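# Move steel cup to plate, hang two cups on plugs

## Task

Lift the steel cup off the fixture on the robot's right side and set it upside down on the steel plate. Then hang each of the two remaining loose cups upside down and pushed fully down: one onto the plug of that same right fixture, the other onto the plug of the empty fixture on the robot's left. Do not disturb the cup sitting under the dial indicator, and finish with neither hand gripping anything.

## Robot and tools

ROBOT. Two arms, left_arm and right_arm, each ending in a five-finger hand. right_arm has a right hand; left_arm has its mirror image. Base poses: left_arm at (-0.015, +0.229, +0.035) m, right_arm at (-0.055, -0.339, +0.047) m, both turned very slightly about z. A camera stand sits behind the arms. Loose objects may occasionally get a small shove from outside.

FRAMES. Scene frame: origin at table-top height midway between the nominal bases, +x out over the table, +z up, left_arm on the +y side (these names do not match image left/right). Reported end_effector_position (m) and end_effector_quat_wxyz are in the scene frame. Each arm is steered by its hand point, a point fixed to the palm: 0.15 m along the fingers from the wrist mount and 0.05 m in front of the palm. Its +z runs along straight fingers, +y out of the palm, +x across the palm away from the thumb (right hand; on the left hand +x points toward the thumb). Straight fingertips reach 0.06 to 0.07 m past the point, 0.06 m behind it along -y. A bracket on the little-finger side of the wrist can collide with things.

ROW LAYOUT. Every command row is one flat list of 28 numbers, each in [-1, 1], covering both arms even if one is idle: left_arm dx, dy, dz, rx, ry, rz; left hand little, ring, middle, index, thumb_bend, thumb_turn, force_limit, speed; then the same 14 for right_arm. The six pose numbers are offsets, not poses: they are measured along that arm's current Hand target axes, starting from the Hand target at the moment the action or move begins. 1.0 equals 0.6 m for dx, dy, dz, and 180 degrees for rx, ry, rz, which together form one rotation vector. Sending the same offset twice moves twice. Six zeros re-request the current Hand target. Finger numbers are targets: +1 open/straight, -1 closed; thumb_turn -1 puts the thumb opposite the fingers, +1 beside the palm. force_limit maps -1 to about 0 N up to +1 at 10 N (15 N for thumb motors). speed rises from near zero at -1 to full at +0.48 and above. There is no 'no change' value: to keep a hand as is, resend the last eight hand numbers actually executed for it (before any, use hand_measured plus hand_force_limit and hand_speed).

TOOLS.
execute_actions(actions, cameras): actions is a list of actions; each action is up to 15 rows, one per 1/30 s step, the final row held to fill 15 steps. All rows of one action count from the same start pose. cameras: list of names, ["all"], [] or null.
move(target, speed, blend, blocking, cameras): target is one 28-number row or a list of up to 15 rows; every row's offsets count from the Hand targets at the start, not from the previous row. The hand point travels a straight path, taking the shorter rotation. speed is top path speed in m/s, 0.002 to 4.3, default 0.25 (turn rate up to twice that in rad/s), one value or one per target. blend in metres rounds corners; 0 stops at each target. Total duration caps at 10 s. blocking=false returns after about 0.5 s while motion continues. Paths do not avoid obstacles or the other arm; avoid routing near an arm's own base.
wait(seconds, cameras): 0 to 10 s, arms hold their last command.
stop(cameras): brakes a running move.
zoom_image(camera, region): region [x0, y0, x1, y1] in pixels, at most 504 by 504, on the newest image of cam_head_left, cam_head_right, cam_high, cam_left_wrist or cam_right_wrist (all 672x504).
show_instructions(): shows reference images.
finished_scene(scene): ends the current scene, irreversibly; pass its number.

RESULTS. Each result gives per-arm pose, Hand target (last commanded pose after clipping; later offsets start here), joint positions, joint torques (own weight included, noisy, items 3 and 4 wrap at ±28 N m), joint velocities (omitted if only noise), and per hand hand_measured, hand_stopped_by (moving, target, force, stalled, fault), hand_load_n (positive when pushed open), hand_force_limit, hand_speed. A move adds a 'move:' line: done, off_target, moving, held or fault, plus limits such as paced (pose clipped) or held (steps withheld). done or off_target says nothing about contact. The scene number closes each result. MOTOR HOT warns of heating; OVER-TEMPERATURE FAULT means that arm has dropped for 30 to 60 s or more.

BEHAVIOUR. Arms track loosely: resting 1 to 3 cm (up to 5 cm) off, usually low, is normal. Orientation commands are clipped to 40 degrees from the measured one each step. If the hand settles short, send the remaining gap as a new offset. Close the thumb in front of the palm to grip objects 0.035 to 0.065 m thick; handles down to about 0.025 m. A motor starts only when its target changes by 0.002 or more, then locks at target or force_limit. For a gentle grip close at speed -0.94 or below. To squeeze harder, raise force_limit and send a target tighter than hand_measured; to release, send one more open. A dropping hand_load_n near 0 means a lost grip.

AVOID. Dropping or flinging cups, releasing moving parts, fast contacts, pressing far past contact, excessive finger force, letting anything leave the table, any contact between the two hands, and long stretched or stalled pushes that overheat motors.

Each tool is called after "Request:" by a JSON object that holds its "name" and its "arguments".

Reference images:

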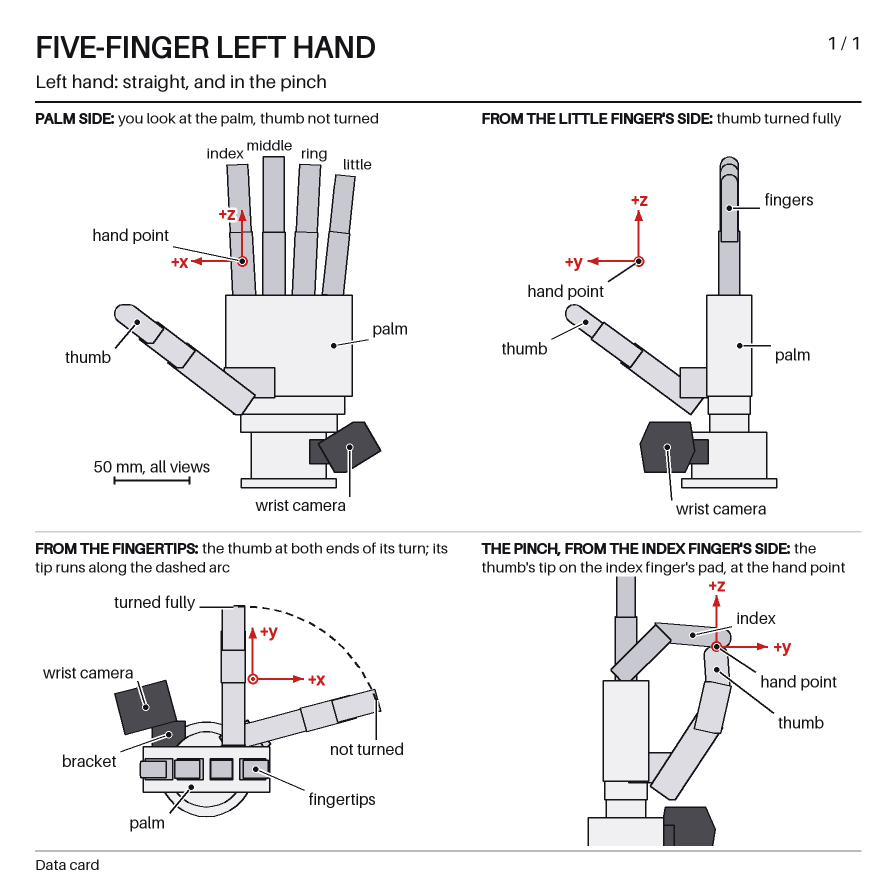

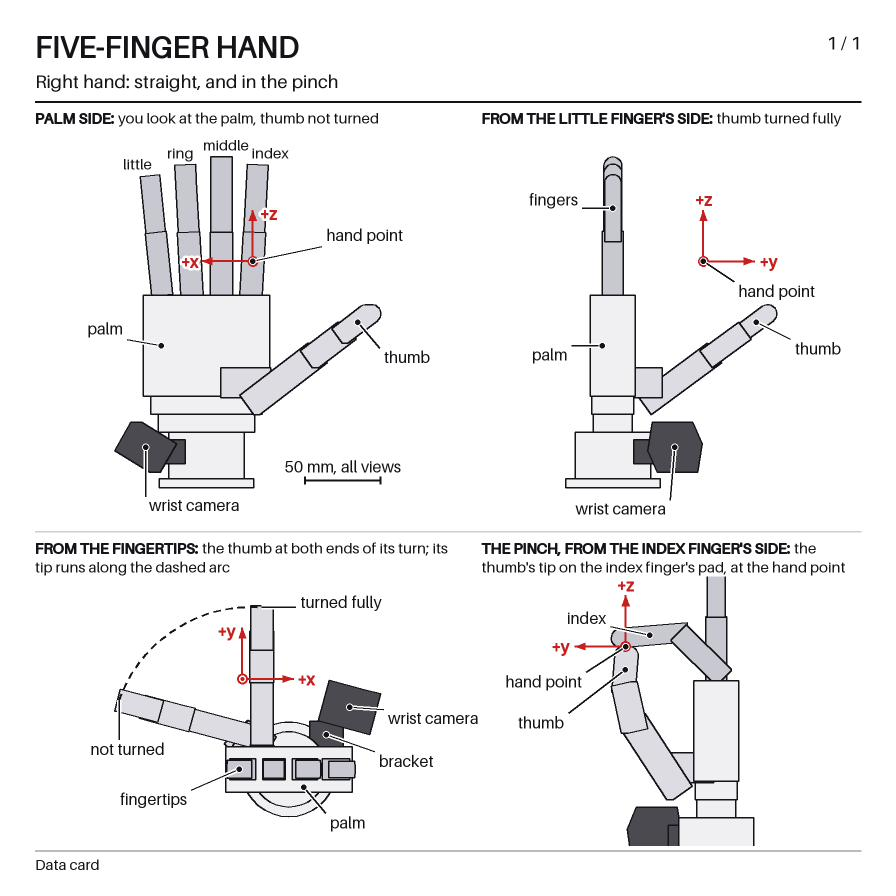

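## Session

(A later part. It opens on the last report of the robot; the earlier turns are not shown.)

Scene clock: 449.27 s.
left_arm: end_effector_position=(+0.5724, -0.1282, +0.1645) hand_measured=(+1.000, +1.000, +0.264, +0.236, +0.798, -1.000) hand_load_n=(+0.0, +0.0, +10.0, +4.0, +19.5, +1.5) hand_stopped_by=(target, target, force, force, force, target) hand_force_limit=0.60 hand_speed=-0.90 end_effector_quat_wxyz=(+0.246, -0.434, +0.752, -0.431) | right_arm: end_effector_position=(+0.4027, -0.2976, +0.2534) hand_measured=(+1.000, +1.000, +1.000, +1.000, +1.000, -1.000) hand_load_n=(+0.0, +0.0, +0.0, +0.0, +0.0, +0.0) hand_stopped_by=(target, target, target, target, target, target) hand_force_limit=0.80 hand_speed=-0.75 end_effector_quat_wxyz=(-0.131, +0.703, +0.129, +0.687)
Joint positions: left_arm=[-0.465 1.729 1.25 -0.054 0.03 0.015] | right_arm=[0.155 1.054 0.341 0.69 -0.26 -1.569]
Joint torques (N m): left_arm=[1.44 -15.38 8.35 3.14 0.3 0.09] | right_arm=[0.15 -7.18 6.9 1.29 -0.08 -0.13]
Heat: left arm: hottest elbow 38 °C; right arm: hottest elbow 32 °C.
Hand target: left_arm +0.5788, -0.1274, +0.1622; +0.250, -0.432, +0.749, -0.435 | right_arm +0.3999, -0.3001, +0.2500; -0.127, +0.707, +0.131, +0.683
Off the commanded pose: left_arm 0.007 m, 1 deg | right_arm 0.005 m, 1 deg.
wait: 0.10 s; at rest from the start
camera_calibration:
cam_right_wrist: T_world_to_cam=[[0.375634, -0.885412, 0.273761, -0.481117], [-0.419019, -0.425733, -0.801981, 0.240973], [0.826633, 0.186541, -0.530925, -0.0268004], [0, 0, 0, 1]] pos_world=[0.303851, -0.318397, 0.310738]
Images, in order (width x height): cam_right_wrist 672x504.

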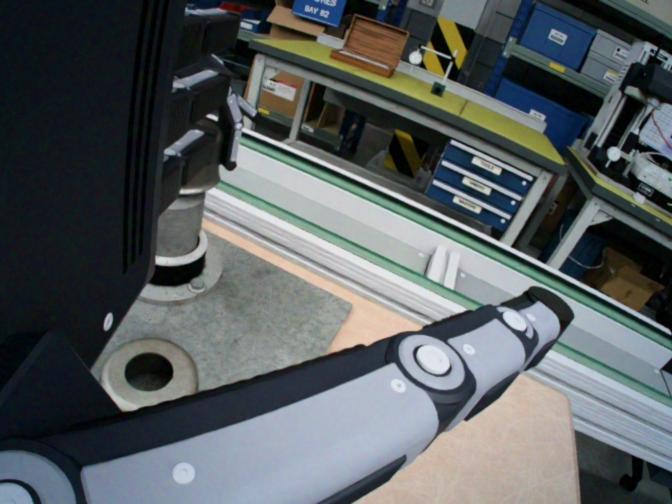

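Request:
{"name": "move", "arguments": {"target": [0.0035,0.0094,-0.0207,0,0,0,1,1,-0.1,0.0,0.3,-1,0.6,-0.9,0,0,0,0,0,0,1,1,1,1,1,-1,0.8,-0.75], "speed": 0.06, "cameras": ["cam_left_wrist","cam_head_right","cam_right_wrist"]}}

Request:
{"name": "zoom_image", "arguments": {"camera": "cam_head_right", "region": [332, 228, 376, 272]}}

Request:
{"name": "zoom_image", "arguments": {"camera": "cam_right_wrist", "region": [130, 130, 250, 330]}}

Scene clock: 456.40 s.
left_arm: end_effector_position=(+0.5629, -0.1231, +0.1479) hand_measured=(+1.000, +1.000, +0.264, +0.236, +0.798, -1.000) hand_load_n=(+0.0, +0.0, +10.0, +5.0, +19.0, +1.5) hand_stopped_by=(target, target, force, force, force, target) hand_force_limit=0.60 hand_speed=-0.90 end_effector_quat_wxyz=(+0.241, -0.436, +0.757, -0.422) | right_arm: end_effector_position=(+0.4027, -0.2976, +0.2534) hand_measured=(+1.000, +1.000, +1.000, +1.000, +1.000, -1.000) hand_load_n=(+0.0, +0.0, +0.0, +0.0, +0.0, +0.5) hand_stopped_by=(target, target, target, target, target, target) hand_force_limit=0.80 hand_speed=-0.75 end_effector_quat_wxyz=(-0.131, +0.703, +0.129, +0.687)
Joint positions: left_arm=[-0.465 1.729 1.214 -0.04 0.03 0.015] | right_arm=[0.155 1.054 0.341 0.69 -0.26 -1.569]
Joint torques (N m): left_arm=[0.62 -17.85 7.5 2.82 0.17 0.08] | right_arm=[0.03 -7.3 6.87 1.31 -0.09 -0.13]
Heat: left arm: hottest elbow 37 °C; right arm: hottest elbow 32 °C.
Hand target: left_arm +0.5660, -0.1225, +0.1635; +0.250, -0.432, +0.749, -0.435 | right_arm +0.3999, -0.3001, +0.2500; -0.127, +0.707, +0.131, +0.683
Off the commanded pose: left_arm 0.016 m, 2 deg | right_arm 0.005 m, 1 deg.
move: off_target (left_arm)
camera_calibration:
cam_left_wrist: T_world_to_cam=[[0.294404, -0.526732, 0.79742, -0.345379], [-0.912547, -0.402788, 0.070849, 0.452405], [0.283873, -0.748542, -0.59925, -0.0459682], [0, 0, 0, 1]] pos_world=[0.527571, -0.0341082, 0.215813]
cam_right_wrist: T_world_to_cam=[[0.375634, -0.885412, 0.273761, -0.481117], [-0.419019, -0.425733, -0.801981, 0.240973], [0.826633, 0.186541, -0.530925, -0.0268004], [0, 0, 0, 1]] pos_world=[0.303851, -0.318397, 0.310738]
Images, in order (width x height): cam_head_right 672x504, cam_left_wrist 672x504, cam_right_wrist 672x504.

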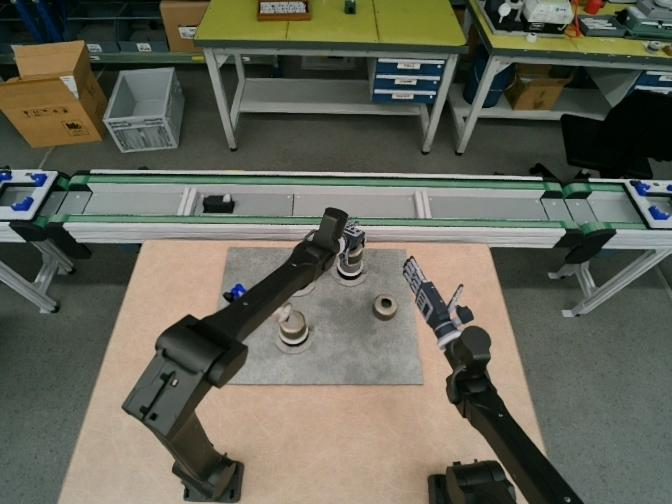

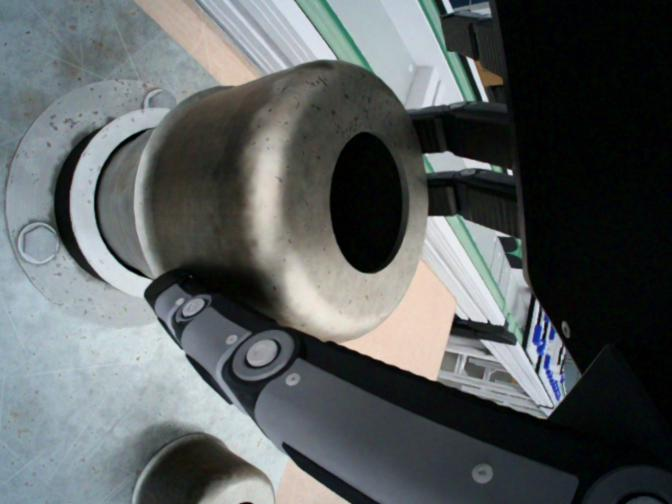

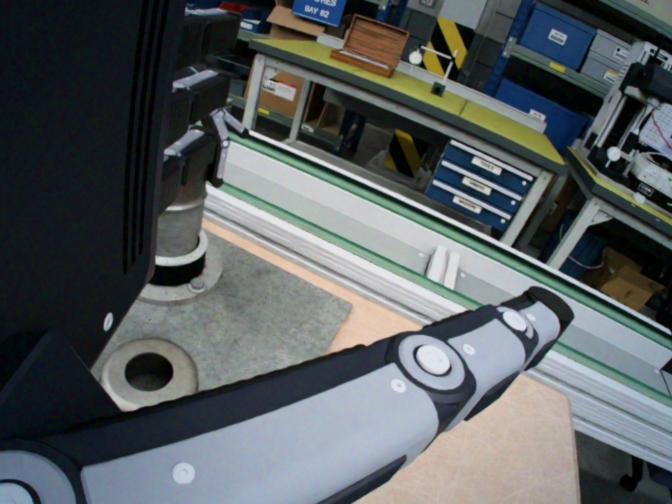

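Scaled by 11.455 from the camera's 672x504 image, which has a finer 960x720 frame.

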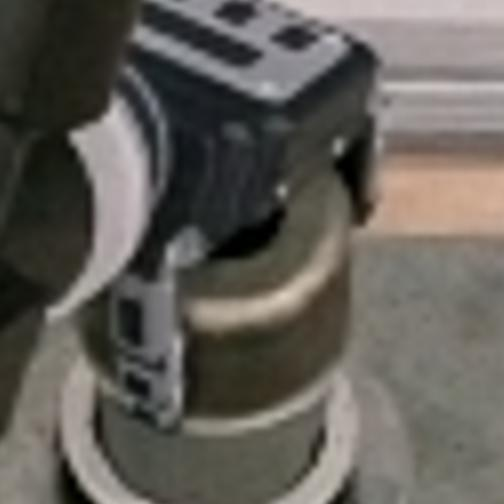

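Scaled by 2.520 from the camera's 672x504 image, which has a finer 960x720 frame.

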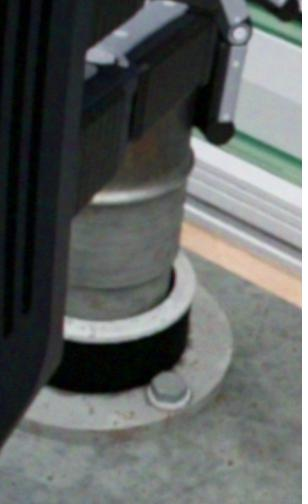

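Request:
{"name": "move", "arguments": {"target": [[0.0022,-0.0061,0.0112,0,0,0,1,1,-0.1,0.0,0.3,-1,0.6,-0.9,0,0,0,0,0,0,1,1,1,1,1,-1,0.8,-0.75]], "speed": 0.05, "cameras": ["cam_left_wrist","cam_head_right","cam_right_wrist"]}}

Request:
{"name": "zoom_image", "arguments": {"camera": "cam_head_right", "region": [332, 228, 376, 272]}}

Request:
{"name": "zoom_image", "arguments": {"camera": "cam_right_wrist", "region": [150, 150, 230, 250]}}

Scene clock: 466.40 s.
left_arm: end_effector_position=(+0.5629, -0.1231, +0.1479) hand_measured=(+1.000, +1.000, +0.264, +0.236, +0.798, -1.000) hand_load_n=(+0.0, +0.0, +10.0, +4.5, +19.0, +1.5) hand_stopped_by=(target, target, force, force, force, target) hand_force_limit=0.60 hand_speed=-0.90 end_effector_quat_wxyz=(+0.241, -0.436, +0.757, -0.422) | right_arm: end_effector_position=(+0.4027, -0.2976, +0.2534) hand_measured=(+1.000, +1.000, +1.000, +1.000, +1.000, -1.000) hand_load_n=(+0.0, +0.0, +0.0, +0.0, +0.0, +0.5) hand_stopped_by=(target, target, target, target, target, target) hand_force_limit=0.80 hand_speed=-0.75 end_effector_quat_wxyz=(-0.131, +0.703, +0.129, +0.687)
Joint positions: left_arm=[-0.465 1.729 1.214 -0.04 0.03 0.015] | right_arm=[0.155 1.054 0.341 0.69 -0.26 -1.569]
Joint torques (N m): left_arm=[0.85 -16.85 9.48 2.66 0.1 0.05] | right_arm=[0.09 -7.24 6.9 1.31 -0.08 -0.13]
Heat: left arm: hottest elbow 36 °C; right arm: hottest elbow 32 °C.
Hand target: left_arm +0.5719, -0.1274, +0.1634; +0.250, -0.432, +0.749, -0.435 | right_arm +0.3999, -0.3001, +0.2500; -0.127, +0.707, +0.131, +0.683
Off the commanded pose: left_arm 0.018 m, 2 deg | right_arm 0.005 m, 1 deg.
move: off_target (left_arm)
camera_calibration:
cam_left_wrist: T_world_to_cam=[[0.294404, -0.526732, 0.79742, -0.345379], [-0.912547, -0.402788, 0.070849, 0.452405], [0.283873, -0.748542, -0.59925, -0.0459682], [0, 0, 0, 1]] pos_world=[0.527571, -0.0341082, 0.215813]
cam_right_wrist: T_world_to_cam=[[0.375634, -0.885412, 0.273761, -0.481117], [-0.419019, -0.425733, -0.801981, 0.240973], [0.826633, 0.186541, -0.530925, -0.0268004], [0, 0, 0, 1]] pos_world=[0.303851, -0.318397, 0.310738]
Images, in order (width x height): cam_head_right 672x504, cam_left_wrist 672x504, cam_right_wrist 672x504.

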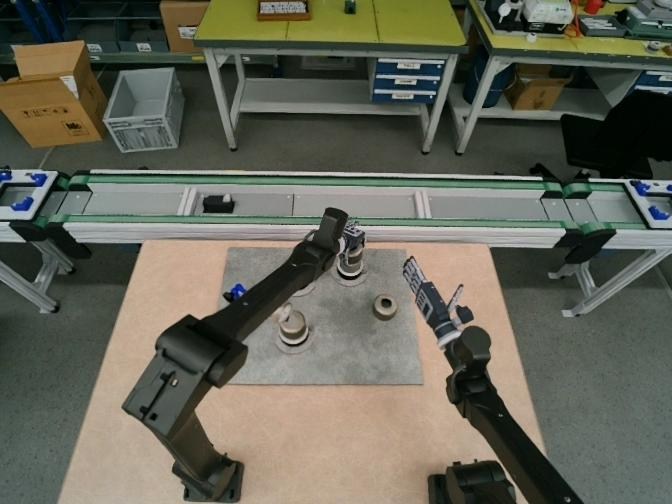

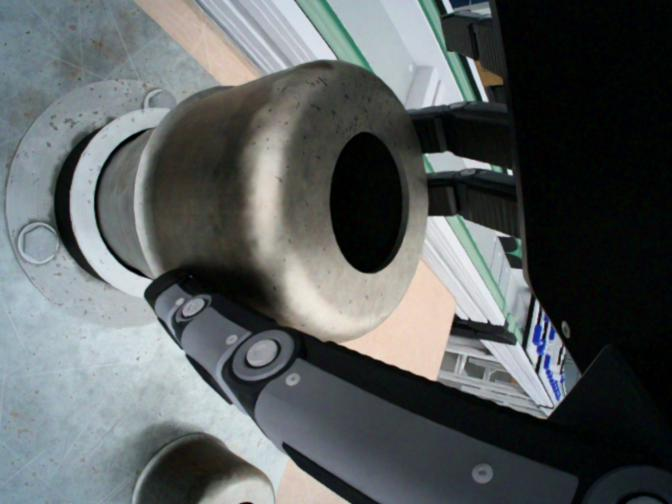

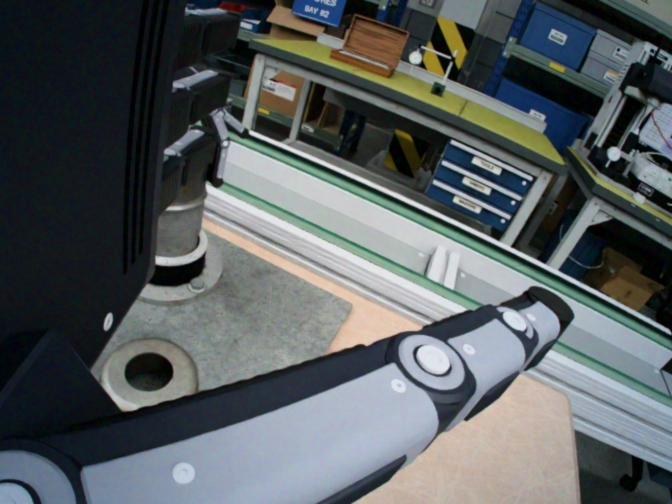

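Scaled by 11.455 from the camera's 672x504 image, which has a finer 960x720 frame.

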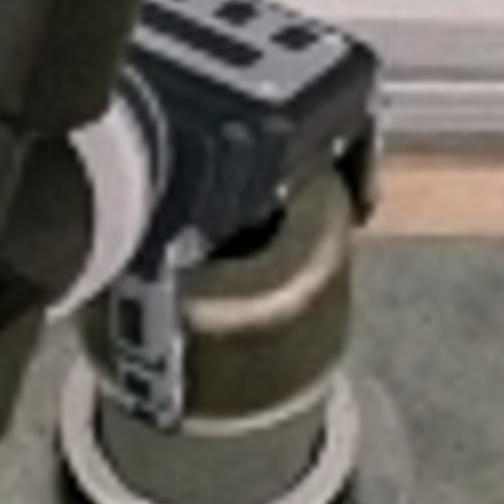

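Scaled by 5.040 from the camera's 672x504 image, which has a finer 960x720 frame.

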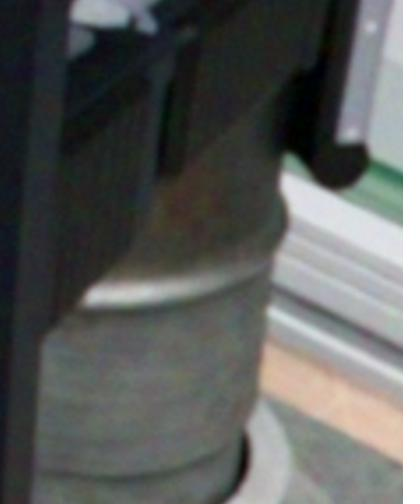

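Request:
{"name": "move", "arguments": {"target": [[0.0017,0.0475,0.0118,0,0,0,1,1,-0.1,0.0,0.3,-1,0.6,-0.9,0,0,0,0,0,0,1,1,1,1,1,-1,0.8,-0.75]], "speed": 0.05, "cameras": ["cam_left_wrist","cam_head_right","cam_right_wrist"]}}

Request:
{"name": "zoom_image", "arguments": {"camera": "cam_head_right", "region": [332, 228, 376, 272]}}

Request:
{"name": "zoom_image", "arguments": {"camera": "cam_right_wrist", "region": [150, 150, 230, 250]}}

Scene clock: 472.07 s.
left_arm: end_effector_position=(+0.5635, -0.1235, +0.1445) hand_measured=(+1.000, +1.000, +0.264, +0.236, +0.798, -1.000) hand_load_n=(+0.0, +0.0, +10.0, +5.0, +19.0, +1.5) hand_stopped_by=(target, target, force, force, force, target) hand_force_limit=0.60 hand_speed=-0.90 end_effector_quat_wxyz=(+0.250, -0.432, +0.749, -0.437) | right_arm: end_effector_position=(+0.4027, -0.2976, +0.2534) hand_measured=(+1.000, +1.000, +1.000, +1.000, +1.000, -1.000) hand_load_n=(+0.0, +0.0, +0.0, +0.5, +0.0, +0.5) hand_stopped_by=(target, target, target, target, target, target) hand_force_limit=0.80 hand_speed=-0.75 end_effector_quat_wxyz=(-0.131, +0.703, +0.129, +0.687)
Joint positions: left_arm=[-0.465 1.729 1.18 0.033 0.03 0.014] | right_arm=[0.155 1.054 0.341 0.69 -0.26 -1.569]
Joint torques (N m): left_arm=[0.73 -14.62 7.21 3.04 0.06 0.06] | right_arm=[0.15 -7.3 6.86 1.31 -0.08 -0.13]
Heat: left arm: hottest elbow 35 °C; right arm: hottest elbow 32 °C.
Hand target: left_arm +0.5645, -0.1244, +0.1351; +0.250, -0.432, +0.749, -0.435 | right_arm +0.3999, -0.3001, +0.2500; -0.127, +0.707, +0.131, +0.683
Off the commanded pose: left_arm 0.009 m, 0 deg | right_arm 0.005 m, 1 deg.
move: done
camera_calibration:
cam_left_wrist: T_world_to_cam=[[0.266974, -0.511586, 0.816703, -0.328462], [-0.914495, -0.401831, 0.0472332, 0.45763], [0.304013, -0.759481, -0.575121, -0.06473], [0, 0, 0, 1]] pos_world=[0.52587, -0.0333079, 0.209413]
cam_right_wrist: T_world_to_cam=[[0.375634, -0.885412, 0.273761, -0.481117], [-0.419019, -0.425733, -0.801981, 0.240973], [0.826633, 0.186541, -0.530925, -0.0268004], [0, 0, 0, 1]] pos_world=[0.303851, -0.318397, 0.310738]
Images, in order (width x height): cam_head_right 672x504, cam_left_wrist 672x504, cam_right_wrist 672x504.

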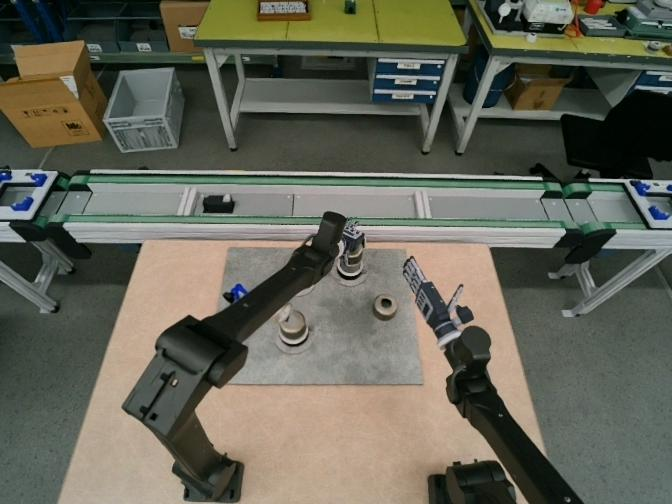

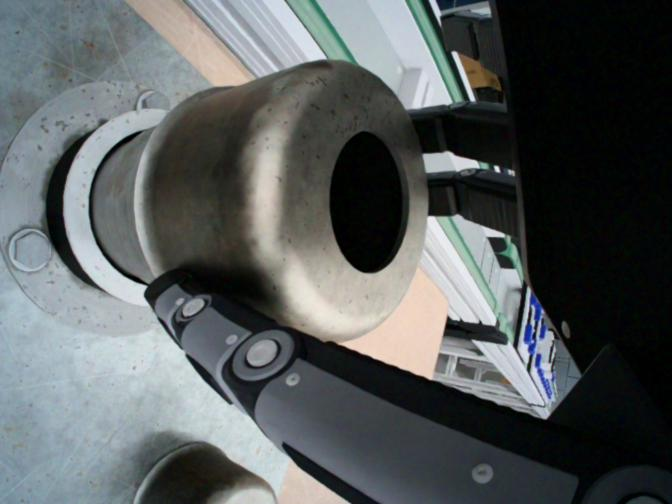

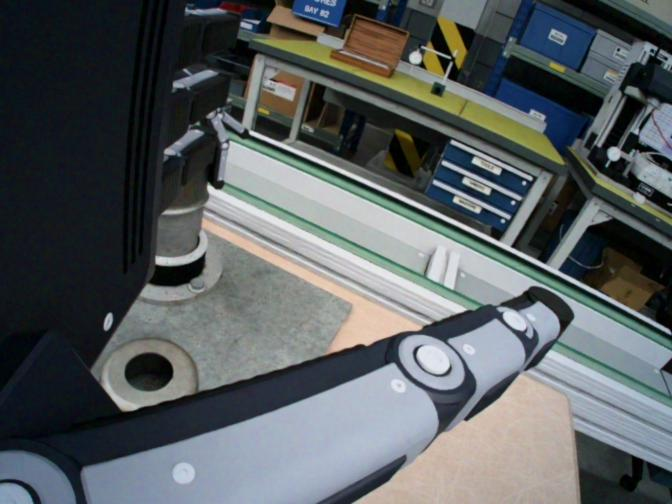

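Scaled by 11.455 from the camera's 672x504 image, which has a finer 960x720 frame.

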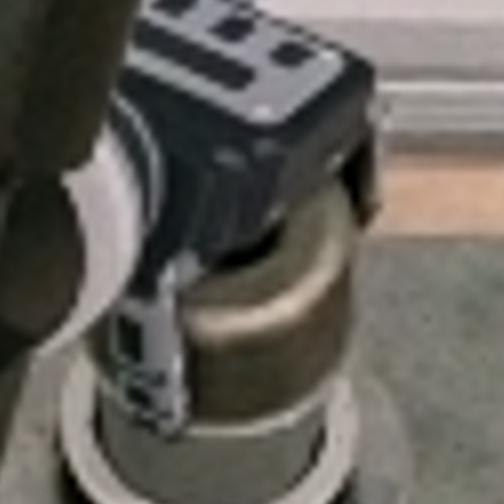

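Scaled by 5.040 from the camera's 672x504 image, which has a finer 960x720 frame.

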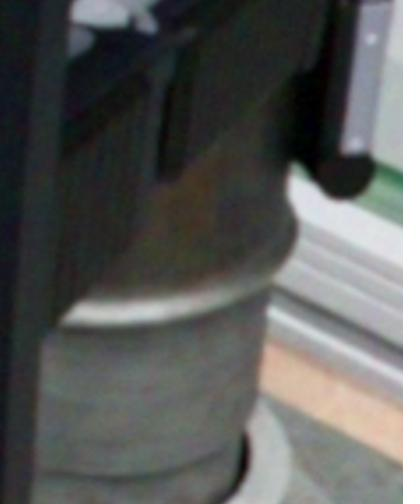

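Request:
{"name": "move", "arguments": {"target": [[0.0,0.0,0.0,-0.02,0,0,1,1,-0.1,0.0,0.3,-1,0.6,-0.9,0,0,0,0,0,0,1,1,1,1,1,-1,0.8,-0.75],[0.0,0.0175,0.0096,-0.02,0,0,1,1,-0.1,0.0,0.3,-1,0.6,-0.9,0,0,0,0,0,0,1,1,1,1,1,-1,0.8,-0.75]], "speed": 0.05, "cameras": ["cam_left_wrist","cam_head_right","cam_right_wrist"]}}

Request:
{"name": "zoom_image", "arguments": {"camera": "cam_head_right", "region": [332, 228, 376, 272]}}

Request:
{"name": "zoom_image", "arguments": {"camera": "cam_right_wrist", "region": [150, 150, 230, 250]}}

Scene clock: 483.13 s.
left_arm: end_effector_position=(+0.5638, -0.1230, +0.1444) hand_measured=(+1.000, +1.000, +0.264, +0.236, +0.798, -1.000) hand_load_n=(+0.0, +0.0, +11.0, +6.0, +17.0, +1.0) hand_stopped_by=(target, target, force, force, force, target) hand_force_limit=0.60 hand_speed=-0.90 end_effector_quat_wxyz=(+0.244, -0.436, +0.755, -0.424) | right_arm: end_effector_position=(+0.4027, -0.2976, +0.2534) hand_measured=(+1.000, +1.000, +1.000, +1.000, +1.000, -1.000) hand_load_n=(+0.0, +0.0, +0.0, +0.0, +0.0, +0.0) hand_stopped_by=(target, target, target, target, target, target) hand_force_limit=0.80 hand_speed=-0.75 end_effector_quat_wxyz=(-0.131, +0.703, +0.129, +0.687)
Joint positions: left_arm=[-0.465 1.734 1.206 -0.02 0.027 0.014] | right_arm=[0.155 1.054 0.341 0.69 -0.26 -1.569]
Joint torques (N m): left_arm=[0.26 -13.27 8.16 1.99 0.11 0.04] | right_arm=[0.09 -7.3 6.89 1.33 -0.09 -0.13]
Heat: left arm: hottest elbow 34 °C; right arm: hottest elbow 32 °C.
Hand target: left_arm +0.5643, -0.1242, +0.1232; +0.237, -0.440, +0.763, -0.411 | right_arm +0.3999, -0.3001, +0.2500; -0.127, +0.707, +0.131, +0.683
Off the commanded pose: left_arm 0.021 m, 2 deg | right_arm 0.005 m, 1 deg.
move: off_target (left_arm)
camera_calibration:
cam_left_wrist: T_world_to_cam=[[0.290542, -0.524246, 0.80047, -0.340747], [-0.911896, -0.405136, 0.0656529, 0.453678], [0.289881, -0.74902, -0.595767, -0.0522991], [0, 0, 0, 1]] pos_world=[0.527869, -0.0340072, 0.211814]
cam_right_wrist: T_world_to_cam=[[0.375634, -0.885412, 0.273761, -0.481117], [-0.419019, -0.425733, -0.801981, 0.240973], [0.826633, 0.186541, -0.530925, -0.0268004], [0, 0, 0, 1]] pos_world=[0.303851, -0.318397, 0.310738]
Images, in order (width x height): cam_head_right 672x504, cam_left_wrist 672x504, cam_right_wrist 672x504.

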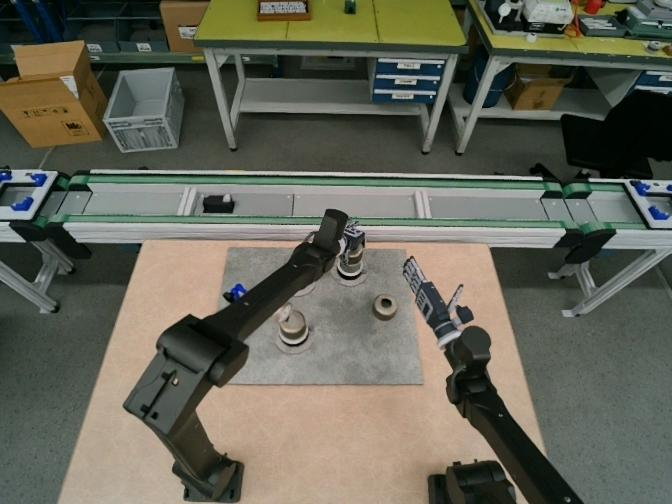

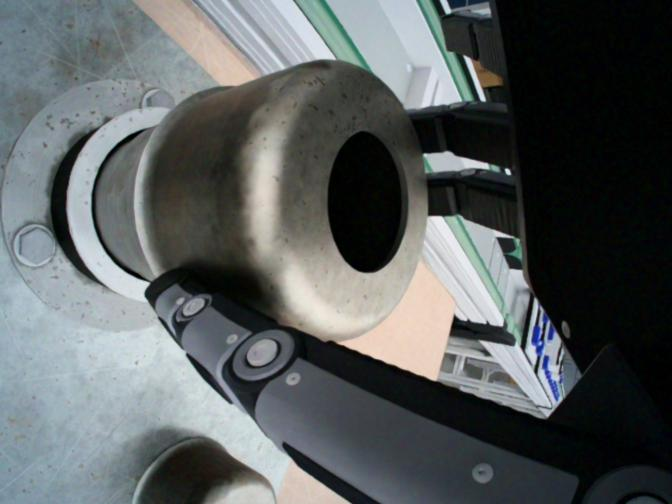

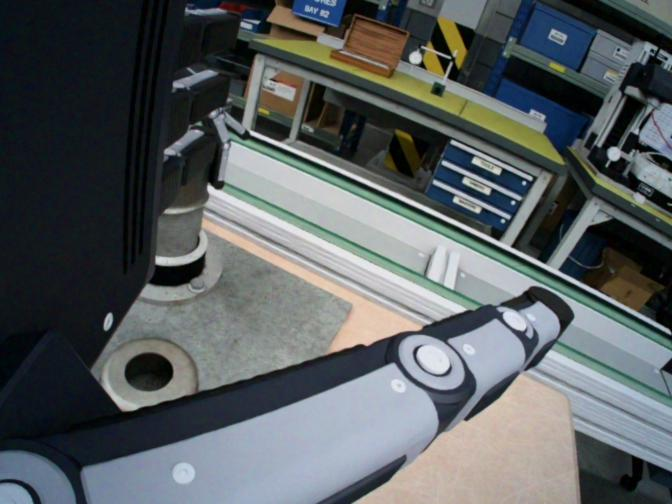

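Scaled by 11.455 from the camera's 672x504 image, which has a finer 960x720 frame.

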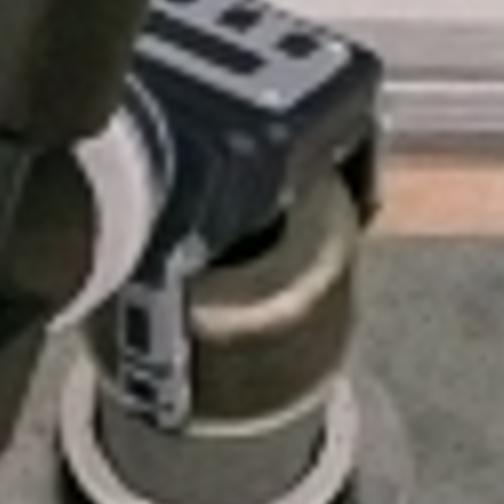

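Scaled by 5.040 from the camera's 672x504 image, which has a finer 960x720 frame.

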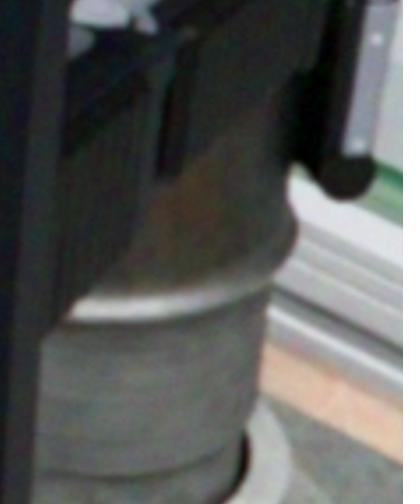

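Request:
{"name": "move", "arguments": {"target": [[-0.0013,-0.0165,-0.001,0,0,0,1,1,-0.1,0.0,0.3,-1,0.6,-0.9,0,0,0,0,0,0,1,1,1,1,1,-1,0.8,-0.75],[-0.0009,-0.0197,0.0075,0,0,0,1,1,-0.1,0.0,0.3,-1,0.6,-0.9,0,0,0,0,0,0,1,1,1,1,1,-1,0.8,-0.75],[-0.0009,-0.0022,0.017,0,0,0,1,1,-0.1,0.0,0.3,-1,0.6,-0.9,0,0,0,0,0,0,1,1,1,1,1,-1,0.8,-0.75]], "speed": 0.05, "cameras": ["cam_left_wrist","cam_head_right","cam_right_wrist"]}}

Request:
{"name": "zoom_image", "arguments": {"camera": "cam_head_right", "region": [332, 228, 376, 272]}}

Request:
{"name": "zoom_image", "arguments": {"camera": "cam_right_wrist", "region": [150, 150, 230, 250]}}

Scene clock: 495.10 s.
left_arm: end_effector_position=(+0.5660, -0.1243, +0.1256) hand_measured=(+1.000, +1.000, +0.264, +0.236, +0.798, -1.000) hand_load_n=(+0.0, +0.0, +11.0, +6.0, +17.5, +1.5) hand_stopped_by=(target, target, force, force, force, target) hand_force_limit=0.60 hand_speed=-0.90 end_effector_quat_wxyz=(+0.236, -0.440, +0.762, -0.412) | right_arm: end_effector_position=(+0.4027, -0.2976, +0.2534) hand_measured=(+1.000, +1.000, +1.000, +1.000, +1.000, -1.000) hand_load_n=(+0.0, +0.0, +0.0, +0.0, +0.0, +0.5) hand_stopped_by=(target, target, target, target, target, target) hand_force_limit=0.80 hand_speed=-0.75 end_effector_quat_wxyz=(-0.131, +0.703, +0.129, +0.687)
Joint positions: left_arm=[-0.465 1.771 1.22 -0.029 0.028 0.014] | right_arm=[0.155 1.054 0.341 0.69 -0.26 -1.569]
Joint torques (N m): left_arm=[0.09 -14.68 9.02 2.32 0.08 0.08] | right_arm=[0.03 -7.3 6.87 1.31 -0.09 -0.12]
Heat: left arm: hottest elbow 35 °C; right arm: hottest elbow 32 °C.
Hand target: left_arm +0.5726, -0.1284, +0.1188; +0.237, -0.440, +0.763, -0.412 | right_arm +0.3999, -0.3001, +0.2500; -0.127, +0.707, +0.131, +0.683
Off the commanded pose: left_arm 0.010 m, 0 deg | right_arm 0.005 m, 1 deg.
move: done
camera_calibration:
cam_left_wrist: T_world_to_cam=[[0.312483, -0.53597, 0.784277, -0.33895], [-0.910011, -0.405711, 0.0853201, 0.452695], [0.27246, -0.740361, -0.614516, -0.0517363], [0, 0, 0, 1]] pos_world=[0.531969, -0.0363076, 0.195414]
cam_right_wrist: T_world_to_cam=[[0.375634, -0.885412, 0.273761, -0.481117], [-0.419019, -0.425733, -0.801981, 0.240973], [0.826633, 0.186541, -0.530925, -0.0268004], [0, 0, 0, 1]] pos_world=[0.303851, -0.318397, 0.310738]
Images, in order (width x height): cam_head_right 672x504, cam_left_wrist 672x504, cam_right_wrist 672x504.

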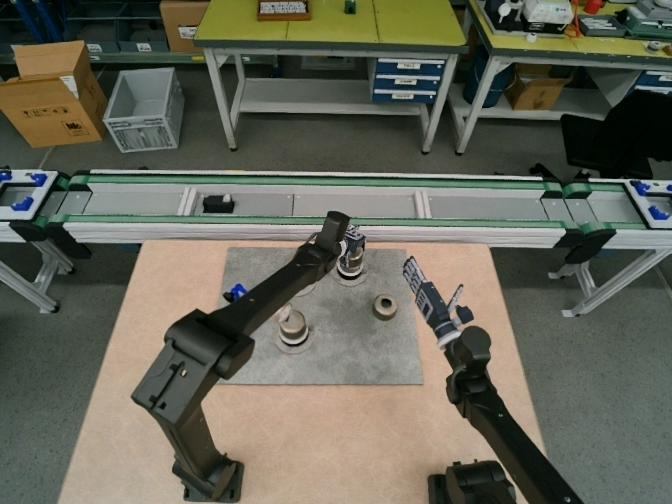

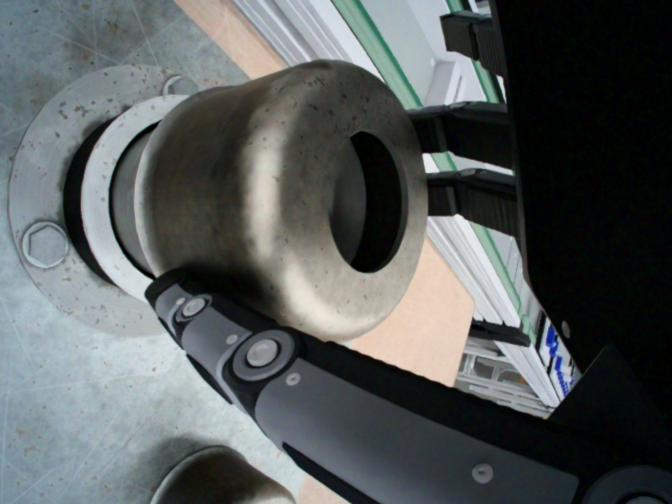

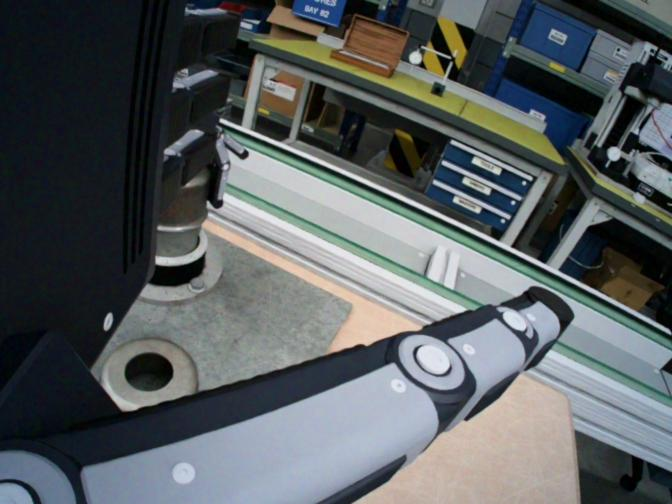

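Scaled by 11.455 from the camera's 672x504 image, which has a finer 960x720 frame.

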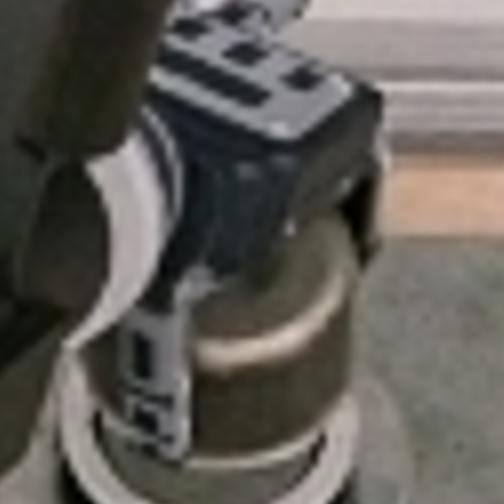

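Scaled by 5.040 from the camera's 672x504 image, which has a finer 960x720 frame.

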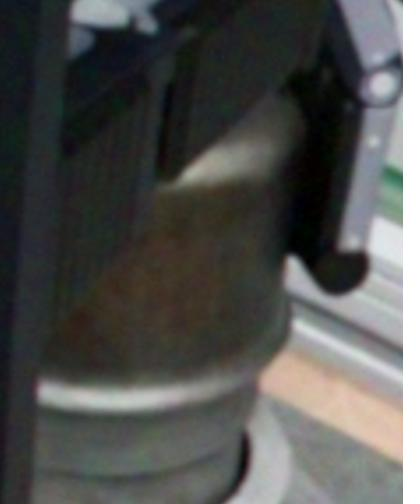

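Request:
{"name": "move", "arguments": {"target": [[0.0002,0.0315,0.0117,0,0,0,1,1,-0.1,0.0,0.3,-1,0.6,-0.9,0,0,0,0,0,0,1,1,1,1,1,-1,0.8,-0.75]], "speed": 0.05, "cameras": ["cam_left_wrist","cam_head_right","cam_right_wrist"]}}

Request:
{"name": "zoom_image", "arguments": {"camera": "cam_right_wrist", "region": [150, 150, 230, 300]}}

Scene clock: 498.27 s.
left_arm: end_effector_position=(+0.5665, -0.1247, +0.1179) hand_measured=(+1.000, +1.000, +0.264, +0.236, +0.798, -1.000) hand_load_n=(+0.0, +0.0, +9.5, +4.5, +18.5, +1.0) hand_stopped_by=(target, target, force, force, force, target) hand_force_limit=0.60 hand_speed=-0.90 end_effector_quat_wxyz=(+0.238, -0.439, +0.760, -0.416) | right_arm: end_effector_position=(+0.4027, -0.2976, +0.2534) hand_measured=(+1.000, +1.000, +1.000, +1.000, +1.000, -1.000) hand_load_n=(+0.0, +0.0, +0.0, +0.0, +0.0, +0.0) hand_stopped_by=(target, target, target, target, target, target) hand_force_limit=0.80 hand_speed=-0.75 end_effector_quat_wxyz=(-0.131, +0.703, +0.129, +0.687)
Joint positions: left_arm=[-0.465 1.782 1.206 0.006 0.028 0.014] | right_arm=[0.155 1.054 0.341 0.69 -0.26 -1.569]
Joint torques (N m): left_arm=[1.03 -14.21 7.23 3.07 0.07 0.1] | right_arm=[0.03 -7.18 6.87 1.32 -0.09 -0.13]
Heat: left arm: hottest elbow 35 °C; right arm: hottest elbow 32 °C.
Hand target: left_arm +0.5685, -0.1263, +0.0991; +0.237, -0.440, +0.763, -0.412 | right_arm +0.3999, -0.3001, +0.2500; -0.127, +0.707, +0.131, +0.683
Off the commanded pose: left_arm 0.019 m, 1 deg | right_arm 0.005 m, 1 deg.
move: off_target (left_arm)
camera_calibration:
cam_left_wrist: T_world_to_cam=[[0.305647, -0.532403, 0.789384, -0.329551], [-0.910962, -0.404703, 0.0797675, 0.454993], [0.276998, -0.74348, -0.608696, -0.0605141], [0, 0, 0, 1]] pos_world=[0.53197, -0.0363078, 0.187014]
cam_right_wrist: T_world_to_cam=[[0.375634, -0.885412, 0.273761, -0.481117], [-0.419019, -0.425733, -0.801981, 0.240973], [0.826633, 0.186541, -0.530925, -0.0268004], [0, 0, 0, 1]] pos_world=[0.303851, -0.318397, 0.310738]
Images, in order (width x height): cam_head_right 672x504, cam_left_wrist 672x504, cam_right_wrist 672x504.

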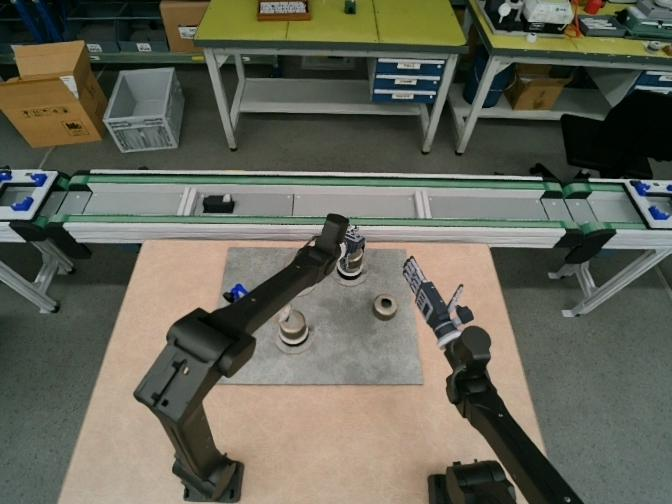

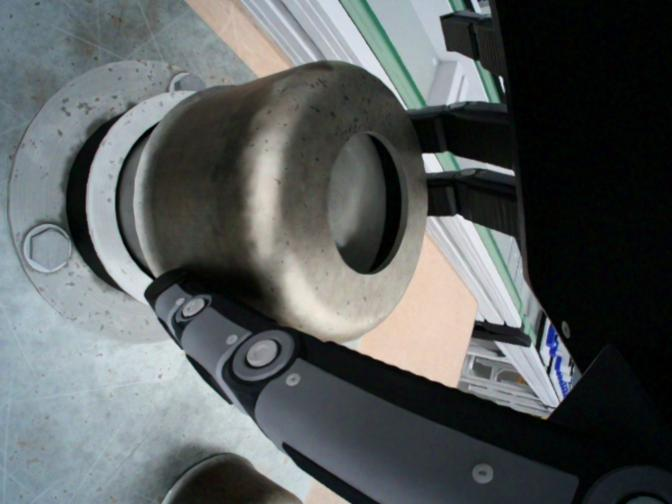

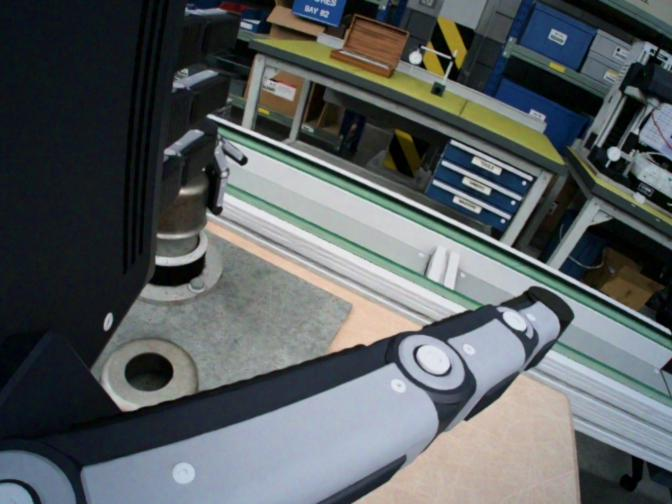

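Scaled by 3.360 from the camera's 672x504 image, which has a finer 960x720 frame.

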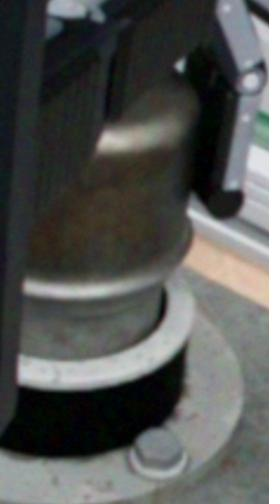

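Request:
{"name": "move", "arguments": {"target": [[0.0,-0.0168,-0.0109,0,-0.025,-0.016,1,1,-0.1,0.0,0.3,-1,0.6,-0.9,0,0,0,0,0,0,1,1,1,1,1,-1,0.8,-0.75],[0.0,0.0056,0.0036,0,0.025,0.016,1,1,-0.1,0.0,0.3,-1,0.6,-0.9,0,0,0,0,0,0,1,1,1,1,1,-1,0.8,-0.75],[0.0,0.0084,0.0055,0,0,0,1,1,-0.1,0.0,0.3,-1,0.6,-0.9,0,0,0,0,0,0,1,1,1,1,1,-1,0.8,-0.75]], "speed": 0.08, "cameras": ["cam_left_wrist","cam_right_wrist"]}}

Request:
{"name": "zoom_image", "arguments": {"camera": "cam_right_wrist", "region": [150, 150, 230, 300]}}

Scene clock: 504.83 s.
left_arm: end_effector_position=(+0.5666, -0.1249, +0.1065) hand_measured=(+1.000, +1.000, +0.264, +0.236, +0.800, -1.000) hand_load_n=(+0.0, +0.0, +8.5, +3.0, +19.5, -2.5) hand_stopped_by=(target, target, force, force, force, target) hand_force_limit=0.60 hand_speed=-0.90 end_effector_quat_wxyz=(+0.237, -0.431, +0.767, -0.413) | right_arm: end_effector_position=(+0.4027, -0.2976, +0.2534) hand_measured=(+1.000, +1.000, +1.000, +1.000, +1.000, -1.000) hand_load_n=(+0.0, +0.0, +0.0, +0.0, +0.0, +0.5) hand_stopped_by=(target, target, target, target, target, target) hand_force_limit=0.80 hand_speed=-0.75 end_effector_quat_wxyz=(-0.131, +0.703, +0.129, +0.687)
Joint positions: left_arm=[-0.464 1.801 1.204 0.018 0.039 0.033] | right_arm=[0.155 1.054 0.341 0.69 -0.26 -1.569]
Joint torques (N m): left_arm=[0.32 -14.8 7.12 3.22 -0.46 -0.02] | right_arm=[0.09 -7.24 6.89 1.29 -0.09 -0.13]
Heat: left arm: hottest elbow 35 °C; right arm: hottest elbow 32 °C.
Hand target: left_arm +0.5685, -0.1263, +0.0929; +0.237, -0.440, +0.763, -0.411 | right_arm +0.3999, -0.3001, +0.2500; -0.127, +0.707, +0.131, +0.683
Off the commanded pose: left_arm 0.014 m, 1 deg | right_arm 0.005 m, 1 deg.
move: off_target (left_arm)
camera_calibration:
cam_left_wrist: T_world_to_cam=[[0.297701, -0.547611, 0.781982, -0.317261], [-0.917835, -0.389489, 0.0766666, 0.462036], [0.26259, -0.740554, -0.618568, -0.0581148], [0, 0, 0, 1]] pos_world=[0.533782, -0.0368146, 0.176722]
cam_right_wrist: T_world_to_cam=[[0.375634, -0.885412, 0.273761, -0.481117], [-0.419019, -0.425733, -0.801981, 0.240973], [0.826633, 0.186541, -0.530925, -0.0268004], [0, 0, 0, 1]] pos_world=[0.303851, -0.318397, 0.310738]
Images, in order (width x height): cam_left_wrist 672x504, cam_right_wrist 672x504.

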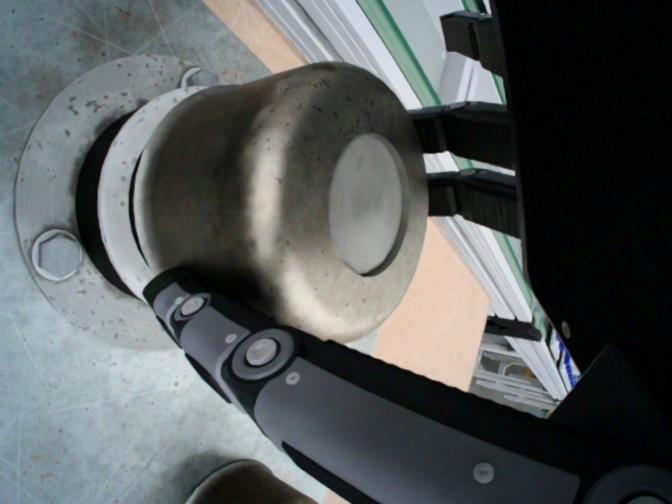

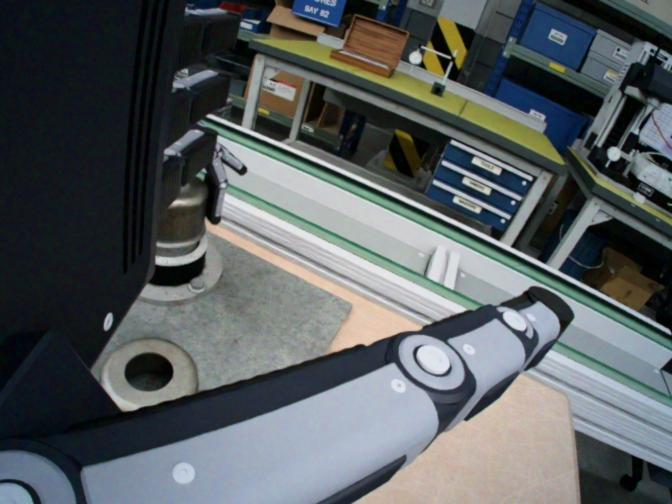

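Scaled by 3.360 from the camera's 672x504 image, which has a finer 960x720 frame.

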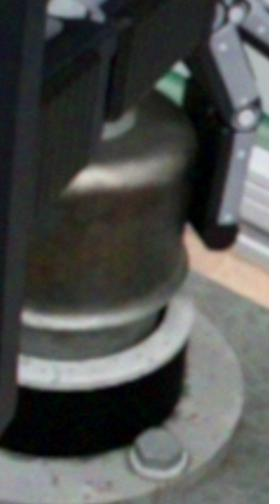

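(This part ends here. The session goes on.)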